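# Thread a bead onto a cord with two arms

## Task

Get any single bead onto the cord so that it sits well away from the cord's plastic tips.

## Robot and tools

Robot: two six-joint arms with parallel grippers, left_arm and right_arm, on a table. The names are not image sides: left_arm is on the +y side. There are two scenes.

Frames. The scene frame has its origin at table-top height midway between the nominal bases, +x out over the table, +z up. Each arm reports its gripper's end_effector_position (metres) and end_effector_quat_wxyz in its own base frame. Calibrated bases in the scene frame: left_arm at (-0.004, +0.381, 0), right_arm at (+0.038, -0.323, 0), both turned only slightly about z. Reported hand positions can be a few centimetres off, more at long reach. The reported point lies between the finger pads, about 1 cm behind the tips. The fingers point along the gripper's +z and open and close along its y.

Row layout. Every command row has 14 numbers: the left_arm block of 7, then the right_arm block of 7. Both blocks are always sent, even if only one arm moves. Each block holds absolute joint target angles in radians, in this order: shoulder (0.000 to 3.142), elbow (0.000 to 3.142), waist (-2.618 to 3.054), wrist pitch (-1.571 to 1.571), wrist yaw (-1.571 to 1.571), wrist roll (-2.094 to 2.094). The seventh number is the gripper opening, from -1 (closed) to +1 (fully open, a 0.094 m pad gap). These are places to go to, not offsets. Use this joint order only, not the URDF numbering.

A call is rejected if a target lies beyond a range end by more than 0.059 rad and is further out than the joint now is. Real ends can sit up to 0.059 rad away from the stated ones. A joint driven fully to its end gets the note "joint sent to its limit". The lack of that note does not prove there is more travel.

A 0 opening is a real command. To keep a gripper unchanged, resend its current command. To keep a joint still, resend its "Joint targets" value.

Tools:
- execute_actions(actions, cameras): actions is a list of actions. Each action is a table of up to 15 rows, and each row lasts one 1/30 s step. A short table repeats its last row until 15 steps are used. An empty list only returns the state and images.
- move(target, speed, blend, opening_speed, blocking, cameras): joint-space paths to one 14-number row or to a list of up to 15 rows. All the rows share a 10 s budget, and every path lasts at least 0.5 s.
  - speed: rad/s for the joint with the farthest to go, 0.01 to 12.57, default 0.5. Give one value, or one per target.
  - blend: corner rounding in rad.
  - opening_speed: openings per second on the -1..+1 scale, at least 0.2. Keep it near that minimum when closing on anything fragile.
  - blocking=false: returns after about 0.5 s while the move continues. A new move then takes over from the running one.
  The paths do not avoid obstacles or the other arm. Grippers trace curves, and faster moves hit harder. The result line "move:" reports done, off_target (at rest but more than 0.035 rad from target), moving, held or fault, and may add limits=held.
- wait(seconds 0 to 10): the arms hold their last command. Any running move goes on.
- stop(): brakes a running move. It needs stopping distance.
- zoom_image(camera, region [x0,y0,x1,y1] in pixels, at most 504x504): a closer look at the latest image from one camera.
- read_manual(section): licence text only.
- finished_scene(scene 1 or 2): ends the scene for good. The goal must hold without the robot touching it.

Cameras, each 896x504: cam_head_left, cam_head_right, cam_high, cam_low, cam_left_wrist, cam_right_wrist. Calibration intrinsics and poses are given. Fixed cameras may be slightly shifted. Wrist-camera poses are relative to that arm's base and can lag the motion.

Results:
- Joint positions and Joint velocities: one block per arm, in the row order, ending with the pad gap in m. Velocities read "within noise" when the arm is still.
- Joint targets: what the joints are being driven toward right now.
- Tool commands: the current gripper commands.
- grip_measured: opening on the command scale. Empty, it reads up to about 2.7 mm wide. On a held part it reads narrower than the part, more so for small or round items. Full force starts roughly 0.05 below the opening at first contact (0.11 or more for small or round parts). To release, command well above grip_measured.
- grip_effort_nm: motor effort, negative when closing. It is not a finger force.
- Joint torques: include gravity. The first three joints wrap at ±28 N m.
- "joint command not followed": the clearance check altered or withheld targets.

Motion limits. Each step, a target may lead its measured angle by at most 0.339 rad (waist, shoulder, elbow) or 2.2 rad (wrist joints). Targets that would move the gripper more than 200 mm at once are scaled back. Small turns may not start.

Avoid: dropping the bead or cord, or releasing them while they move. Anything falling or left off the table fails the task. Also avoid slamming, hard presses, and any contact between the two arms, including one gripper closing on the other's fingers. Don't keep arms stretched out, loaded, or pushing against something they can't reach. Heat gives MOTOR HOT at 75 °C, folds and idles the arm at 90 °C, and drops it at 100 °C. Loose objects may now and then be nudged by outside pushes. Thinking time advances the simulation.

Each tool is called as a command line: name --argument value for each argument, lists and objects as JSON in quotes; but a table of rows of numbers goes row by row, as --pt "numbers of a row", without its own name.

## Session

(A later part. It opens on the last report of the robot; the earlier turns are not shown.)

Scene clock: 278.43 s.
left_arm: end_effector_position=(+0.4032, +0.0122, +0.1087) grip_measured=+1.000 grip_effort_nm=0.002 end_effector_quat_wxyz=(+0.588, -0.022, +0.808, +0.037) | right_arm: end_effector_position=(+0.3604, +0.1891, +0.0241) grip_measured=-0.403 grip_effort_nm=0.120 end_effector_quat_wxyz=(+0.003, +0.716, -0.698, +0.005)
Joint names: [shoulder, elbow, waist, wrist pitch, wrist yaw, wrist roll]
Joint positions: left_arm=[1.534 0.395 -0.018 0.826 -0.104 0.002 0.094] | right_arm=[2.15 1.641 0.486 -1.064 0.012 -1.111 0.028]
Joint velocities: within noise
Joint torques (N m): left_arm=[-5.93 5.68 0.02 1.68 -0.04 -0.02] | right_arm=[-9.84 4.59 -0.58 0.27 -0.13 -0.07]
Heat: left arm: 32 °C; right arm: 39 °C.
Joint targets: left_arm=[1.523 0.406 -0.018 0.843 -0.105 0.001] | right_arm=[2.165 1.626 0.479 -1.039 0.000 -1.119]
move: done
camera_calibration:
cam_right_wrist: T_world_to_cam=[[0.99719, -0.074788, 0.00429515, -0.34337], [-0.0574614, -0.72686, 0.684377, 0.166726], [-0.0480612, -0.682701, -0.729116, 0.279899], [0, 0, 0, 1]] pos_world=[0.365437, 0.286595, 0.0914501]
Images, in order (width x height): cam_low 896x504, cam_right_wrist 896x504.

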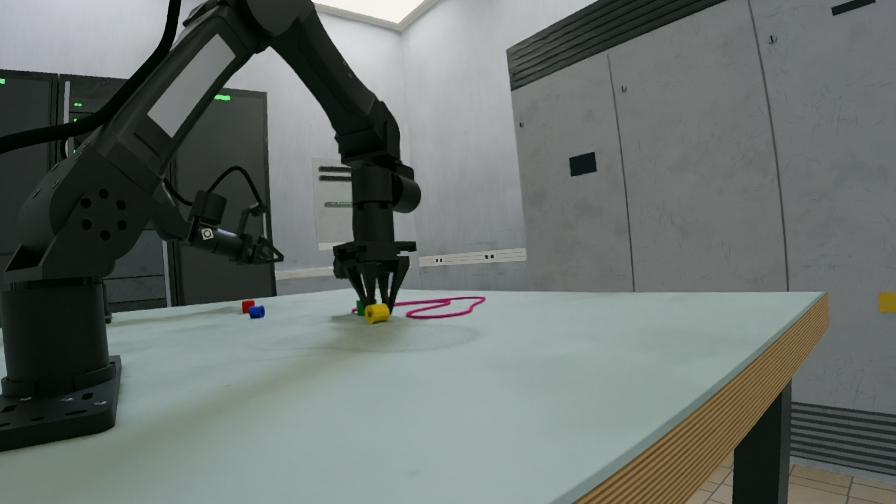

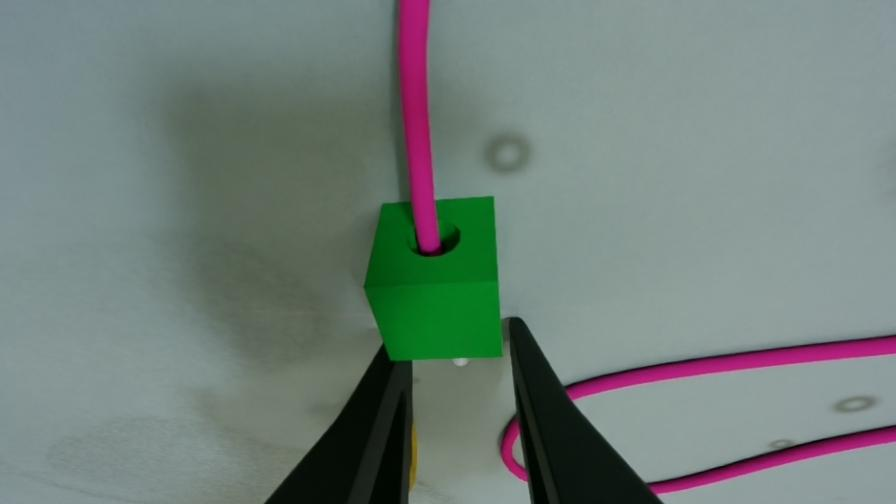

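move --pt "1.523 0.406 -0.018 0.843 -0.105 0.001 1.0 2.165 1.626 0.479 -1.039 0.0 -1.119 -1.0" --pt "1.523 0.406 -0.018 0.843 -0.105 0.001 1.0 2.073 1.7785 0.479 -1.2025 0.0 -1.119 -1.0" --speed '[0.2, 0.15]' --opening_speed 0.5 --cameras '["cam_right_wrist", "cam_low", "cam_high"]'

zoom_image --camera "cam_low" --region '[310, 240, 430, 335]'

Scene clock: 295.47 s.
left_arm: end_effector_position=(+0.4032, +0.0122, +0.1087) grip_measured=+1.000 grip_effort_nm=0.002 end_effector_quat_wxyz=(+0.588, -0.022, +0.808, +0.037) | right_arm: end_effector_position=(+0.3624, +0.1902, +0.0617) grip_measured=-0.935 grip_effort_nm=-1.053 end_effector_quat_wxyz=(-0.003, +0.717, -0.697, +0.007)
Joint names: [shoulder, elbow, waist, wrist pitch, wrist yaw, wrist roll]
Joint positions: left_arm=[1.534 0.395 -0.018 0.826 -0.104 0.002 0.094] | right_arm=[2.118 1.742 0.486 -1.186 0.012 -1.112 0.003]
Joint velocities: within noise
Joint torques (N m): left_arm=[-5.93 5.68 0.03 1.68 -0.04 -0.02] | right_arm=[-14.52 8.61 -0.65 -0.12 -0.13 -0.07]
Heat: left arm: 32 °C; right arm: 40 °C.
Joint targets: left_arm=[1.523 0.406 -0.018 0.843 -0.105 0.001] | right_arm=[2.073 1.779 0.479 -1.203 0.000 -1.119]
move: off_target (right_arm); right_arm: the shoulder is farthest, 0.045 rad from its target
camera_calibration:
cam_right_wrist: T_world_to_cam=[[0.997178, -0.0737653, 0.0139772, -0.346381], [-0.0635723, -0.73056, 0.679882, 0.145245], [-0.0399405, -0.678852, -0.733188, 0.304661], [0, 0, 0, 1]] pos_world=[0.366805, 0.287379, 0.129466]
Images, in order (width x height): cam_high 896x504, cam_low 896x504, cam_right_wrist 896x504.

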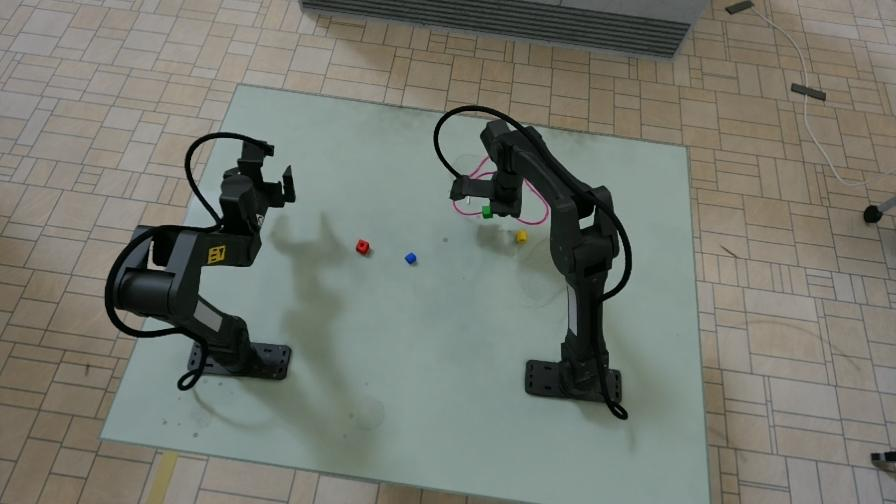

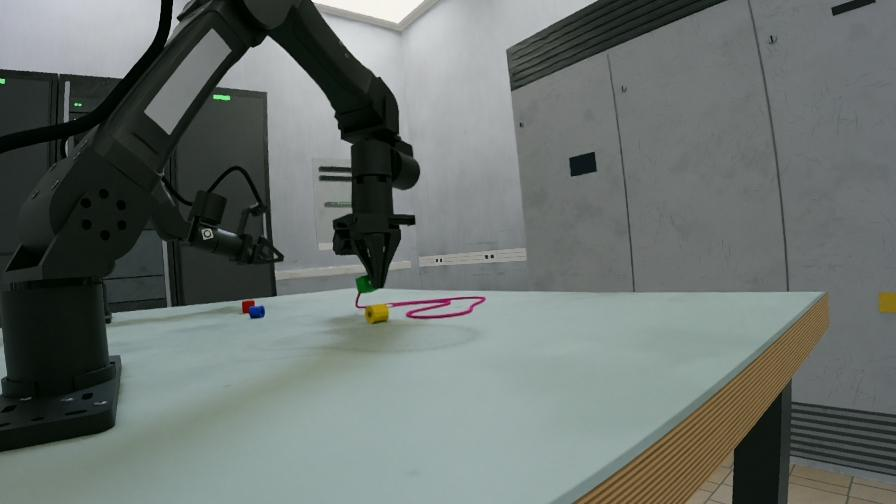

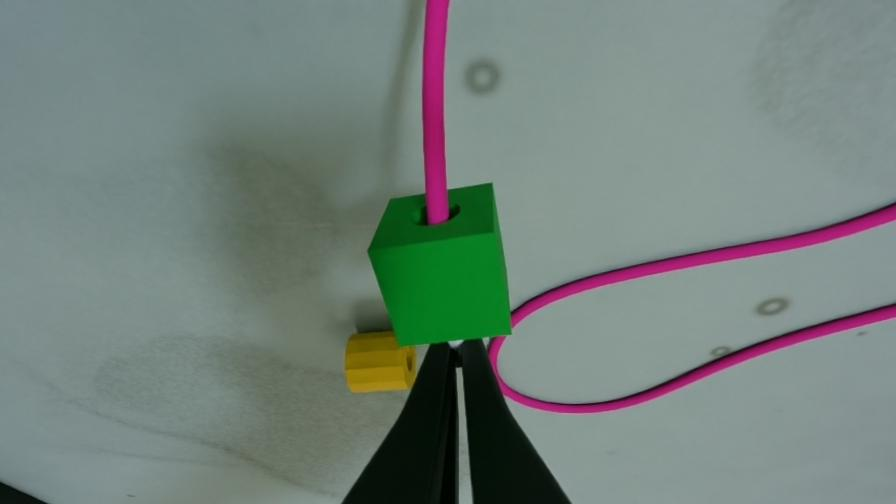

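Scaled by 4.200 from the camera's 896x504 image, which has a finer 1280x720 frame.

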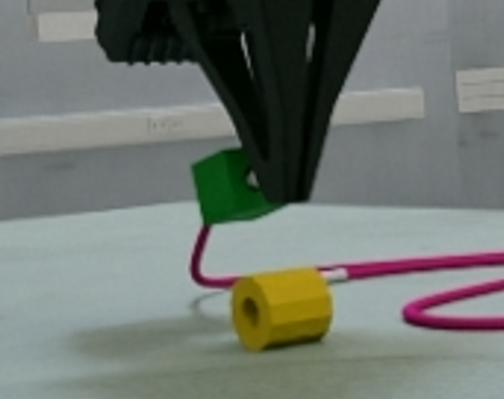

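move --pt "1.523 0.406 -0.018 0.843 -0.105 0.001 1.0 2.040 2.003 0.479 -1.462 0.0 -1.119 -1.0" --pt "1.523 0.406 -0.018 0.843 -0.105 0.001 1.0 2.040 2.003 0.479 -1.462 0.55 -1.119 -1.0" --speed '[0.25, 0.4]' --cameras '["cam_right_wrist", "cam_low", "cam_high"]'

zoom_image --camera "cam_low" --region '[310, 200, 470, 335]'

Scene clock: 316.47 s.
left_arm: end_effector_position=(+0.4032, +0.0122, +0.1087) grip_measured=+1.000 grip_effort_nm=0.002 end_effector_quat_wxyz=(+0.588, -0.022, +0.808, +0.037) | right_arm: end_effector_position=(+0.3971, +0.1079, +0.1550) grip_measured=-0.935 grip_effort_nm=-1.057 end_effector_quat_wxyz=(+0.079, +0.691, -0.672, +0.253)
Joint names: [shoulder, elbow, waist, wrist pitch, wrist yaw, wrist roll]
Joint positions: left_arm=[1.534 0.395 -0.018 0.826 -0.104 0.002 0.094] | right_arm=[2.086 1.965 0.486 -1.445 0.536 -1.115 0.003]
Joint velocities: within noise
Joint torques (N m): left_arm=[-5.93 5.68 0.02 1.67 -0.04 -0.02] | right_arm=[-14.27 8.79 -0.64 -0.15 0.41 -0.03]
Heat: left arm: 32 °C; right arm: 43 °C.
Joint targets: left_arm=[1.523 0.406 -0.018 0.843 -0.105 0.001] | right_arm=[2.040 2.003 0.479 -1.462 0.550 -1.119]
move: off_target (right_arm); right_arm: the shoulder is farthest, 0.046 rad from its target
camera_calibration:
cam_right_wrist: T_world_to_cam=[[0.961483, -0.00627076, 0.274793, -0.42179], [-0.2591, -0.354382, 0.898488, 0.0270088], [0.0917473, -0.93508, -0.342357, 0.23342], [0, 0, 0, 1]] pos_world=[0.391127, 0.225193, 0.171551]
Images, in order (width x height): cam_high 896x504, cam_low 896x504, cam_right_wrist 896x504.

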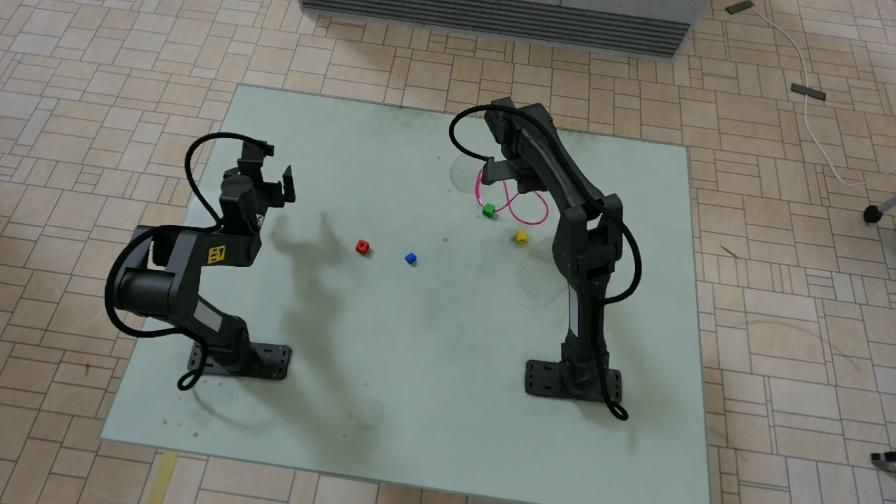

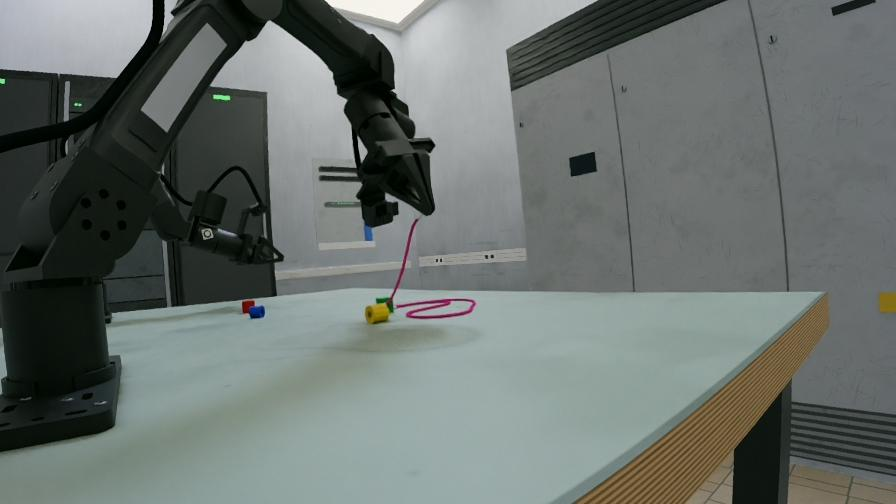

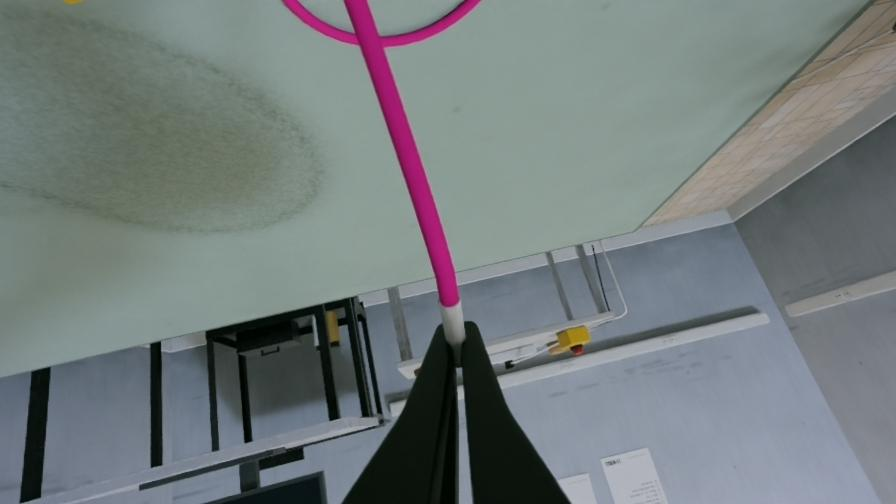

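Scaled by 3.150 from the camera's 896x504 image, which has a finer 1280x720 frame.

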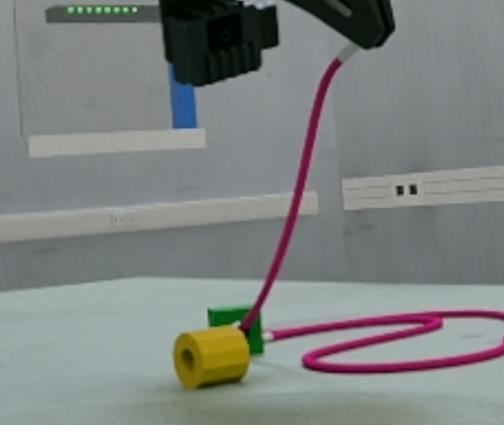

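zoom_image --camera "cam_high" --region '[450, 150, 570, 250]'

zoom_image --camera "cam_low" --region '[355, 260, 490, 335]'

Scaled by 4.200 from the camera's 896x504 image, which has a finer 1280x720 frame.

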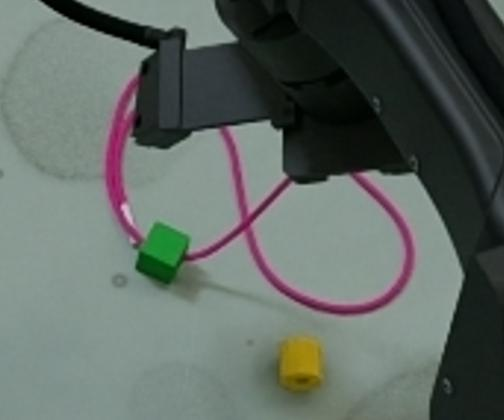

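Scaled by 3.733 from the camera's 896x504 image, which has a finer 1280x720 frame.

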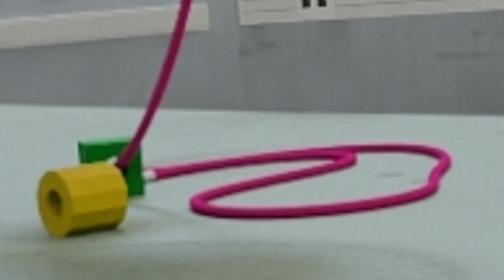

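move --pt "1.523 0.406 -0.018 0.843 -0.105 0.001 1.0 2.216 2.067 0.274 -1.372 -0.005 -1.523 -1.0" --pt "1.523 0.406 -0.018 0.843 -0.105 0.001 1.0 2.240 1.760 0.274 -1.098 -0.005 -1.523 -1.0" --speed '[0.4, 0.25]' --cameras '["cam_right_wrist", "cam_low", "cam_high"]'

zoom_image --camera "cam_high" --region '[450, 150, 570, 250]'

zoom_image --camera "cam_low" --region '[355, 260, 490, 335]'

Scene clock: 371.63 s.
left_arm: end_effector_position=(+0.4032, +0.0122, +0.1087) grip_measured=+1.000 grip_effort_nm=0.007 end_effector_quat_wxyz=(+0.588, -0.022, +0.808, +0.037) | right_arm: end_effector_position=(+0.4127, +0.1156, +0.0267) grip_measured=-0.935 grip_effort_nm=-1.057 end_effector_quat_wxyz=(+0.002, +0.781, -0.625, +0.007)
Joint names: [shoulder, elbow, waist, wrist pitch, wrist yaw, wrist roll]
Joint positions: left_arm=[1.534 0.395 -0.018 0.826 -0.104 0.002 0.094] | right_arm=[2.226 1.774 0.277 -1.114 0.014 -1.515 0.003]
Joint velocities: within noise
Joint torques (N m): left_arm=[-5.93 5.67 0.03 1.68 -0.04 -0.03] | right_arm=[-10.5 4.74 -0.27 0.17 -0.2 -0.08]
Heat: left arm: 32 °C; right arm: 39 °C.
Joint targets: left_arm=[1.523 0.406 -0.018 0.843 -0.105 0.001] | right_arm=[2.240 1.760 0.274 -1.098 -0.005 -1.523]
move: done
camera_calibration:
cam_right_wrist: T_world_to_cam=[[0.99278, 0.119709, 0.00754819, -0.421781], [0.0819597, -0.722968, 0.686002, 0.0566426], [0.087578, -0.680431, -0.72756, 0.177888], [0, 0, 0, 1]] pos_world=[0.398514, 0.212482, 0.0937508]
Images, in order (width x height): cam_high 896x504, cam_low 896x504, cam_right_wrist 896x504.

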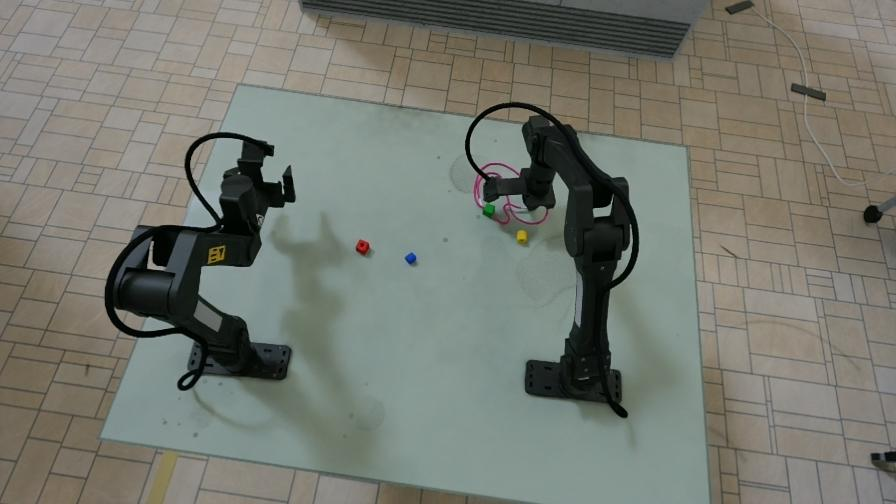

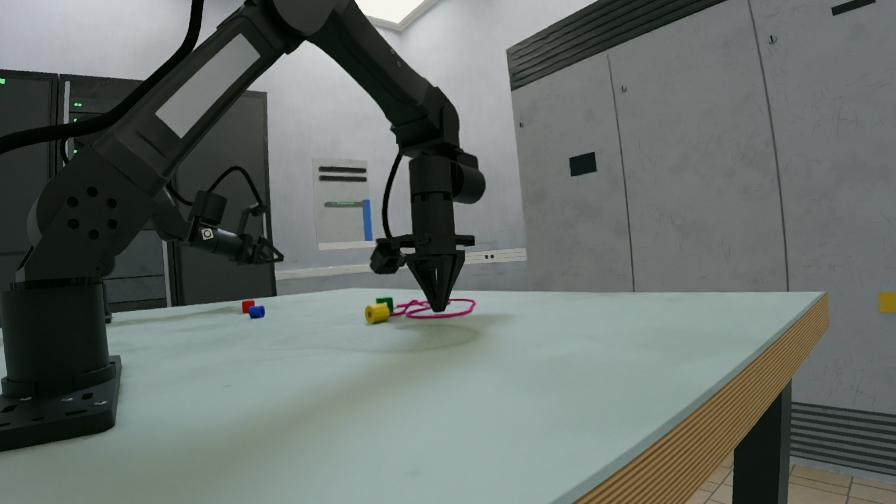

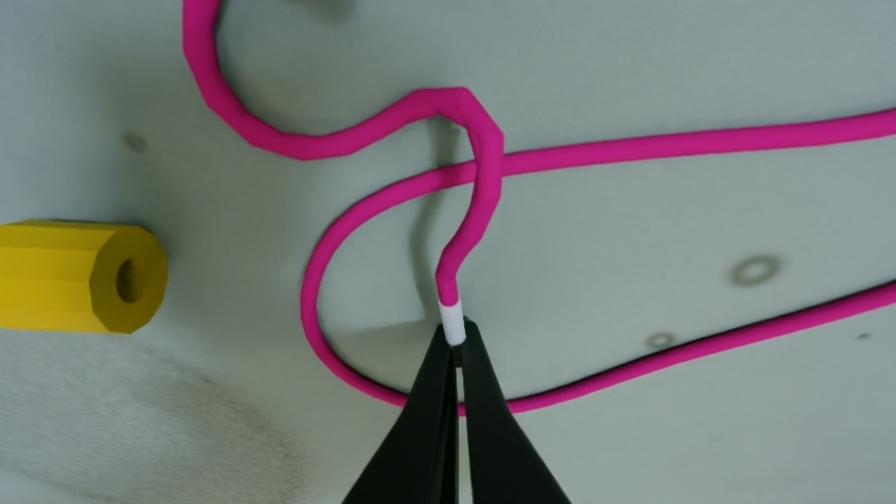

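Scaled by 4.200 from the camera's 896x504 image, which has a finer 1280x720 frame.

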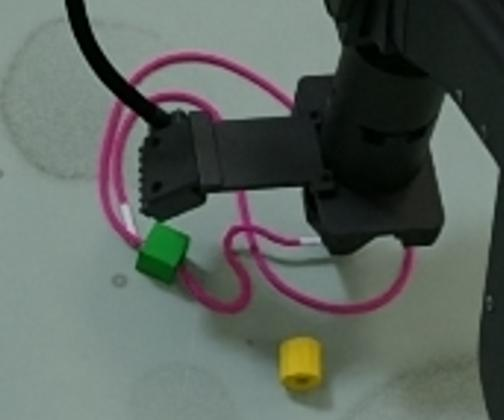

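Scaled by 3.733 from the camera's 896x504 image, which has a finer 1280x720 frame.

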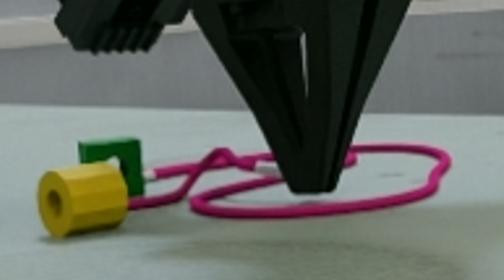

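move --pt "1.523 0.406 -0.018 0.843 -0.105 0.001 1.0 2.242 1.755 0.274 -1.094 -0.005 -1.523 -1.0" --pt "1.523 0.406 -0.018 0.843 -0.105 0.001 1.0 2.242 1.755 0.274 -1.094 -0.005 -1.523 -0.7" --pt "1.523 0.406 -0.018 0.843 -0.105 0.001 1.0 2.156 2.067 0.274 -1.41 -0.005 -1.523 -0.7" --speed '[0.2, 0.2, 0.3]' --opening_speed 0.4 --cameras '["cam_right_wrist", "cam_low", "cam_high"]'

zoom_image --camera "cam_high" --region '[450, 150, 570, 250]'

zoom_image --camera "cam_low" --region '[355, 260, 490, 335]'

Scene clock: 389.17 s.
left_arm: end_effector_position=(+0.4032, +0.0122, +0.1087) grip_measured=+1.000 grip_effort_nm=-0.002 end_effector_quat_wxyz=(+0.588, -0.022, +0.808, +0.037) | right_arm: end_effector_position=(+0.4143, +0.1162, +0.1019) grip_measured=-0.703 grip_effort_nm=0.120 end_effector_quat_wxyz=(-0.002, +0.781, -0.625, +0.010)
Joint names: [shoulder, elbow, waist, wrist pitch, wrist yaw, wrist roll]
Joint positions: left_arm=[1.534 0.395 -0.018 0.826 -0.104 0.002 0.094] | right_arm=[2.2 2.032 0.277 -1.388 0.014 -1.515 0.014]
Joint velocities: within noise
Joint torques (N m): left_arm=[-5.91 5.67 0.05 1.68 -0.04 -0.03] | right_arm=[-15.12 8.7 -0.27 -0.19 -0.19 -0.06]
Heat: left arm: 32 °C; right arm: 38 °C.
Joint targets: left_arm=[1.523 0.406 -0.018 0.843 -0.105 0.001] | right_arm=[2.156 2.067 0.274 -1.410 -0.005 -1.523]
move: off_target (right_arm); right_arm: the shoulder is farthest, 0.044 rad from its target
camera_calibration:
cam_right_wrist: T_world_to_cam=[[0.992627, 0.120085, 0.0164591, -0.424989], [0.076386, -0.725197, 0.684291, 0.00809597], [0.0941094, -0.677988, -0.729023, 0.230043], [0, 0, 0, 1]] pos_world=[0.399588, 0.212872, 0.169162]
Images, in order (width x height): cam_high 896x504, cam_low 896x504, cam_right_wrist 896x504.

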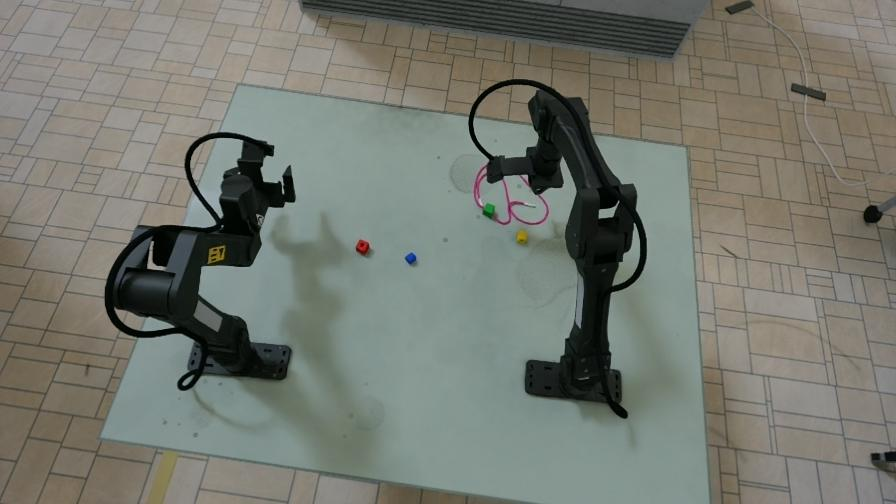

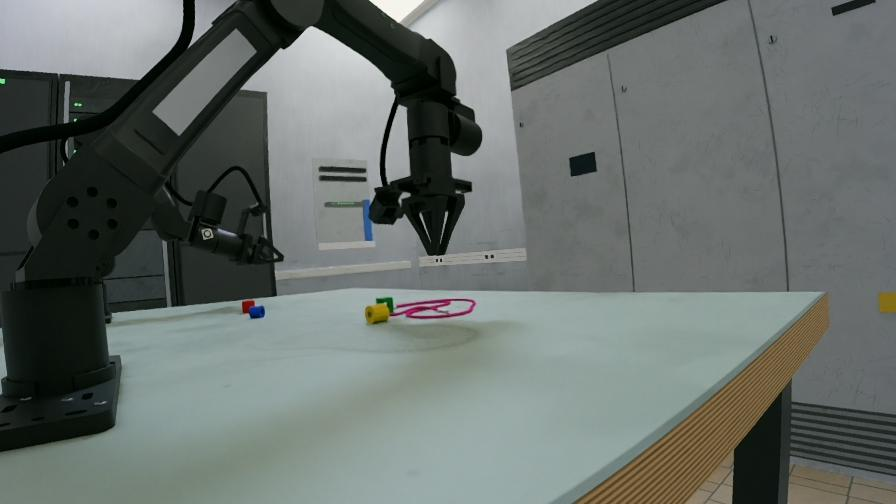

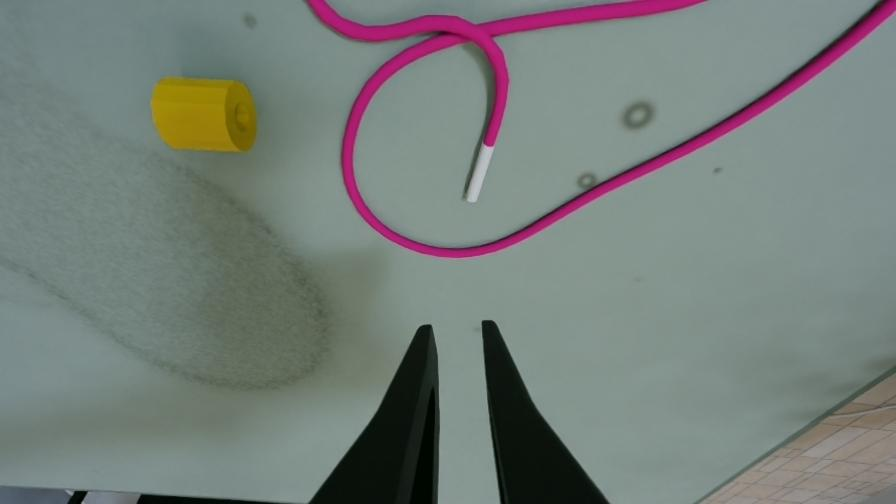

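Scaled by 4.200 from the camera's 896x504 image, which has a finer 1280x720 frame.

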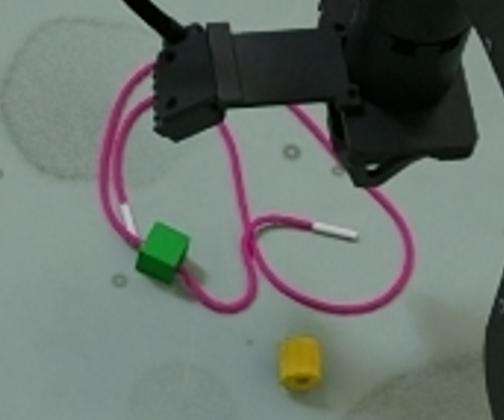

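Scaled by 3.733 from the camera's 896x504 image, which has a finer 1280x720 frame.

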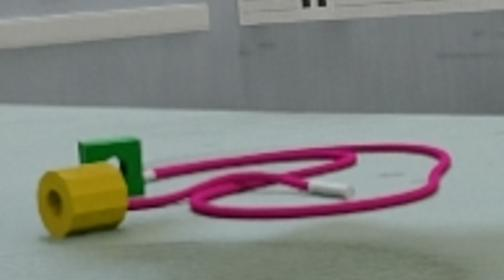

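zoom_image --camera "cam_low" --region '[362, 290, 412, 328]'

zoom_image --camera "cam_high" --region '[470, 190, 520, 230]'

zoom_image --camera "cam_head_right" --region '[420, 210, 500, 270]'

Scaled by 10.080 from the camera's 896x504 image, which has a finer 1280x720 frame.

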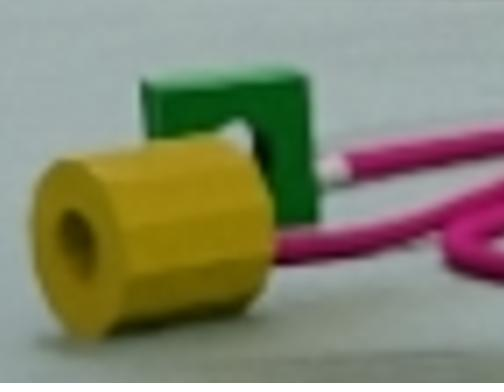

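Scaled by 10.080 from the camera's 896x504 image, which has a finer 1280x720 frame.

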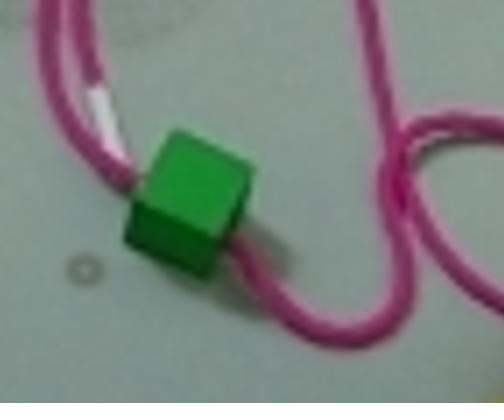

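This scene's latest camera images include none from cam_head_right. They are from: cam_high, cam_low, cam_right_wrist. cam_head_right's image comes with the result of a call that names it in "cameras".

finished_scene --scene 2

The scene is finished: the task was done.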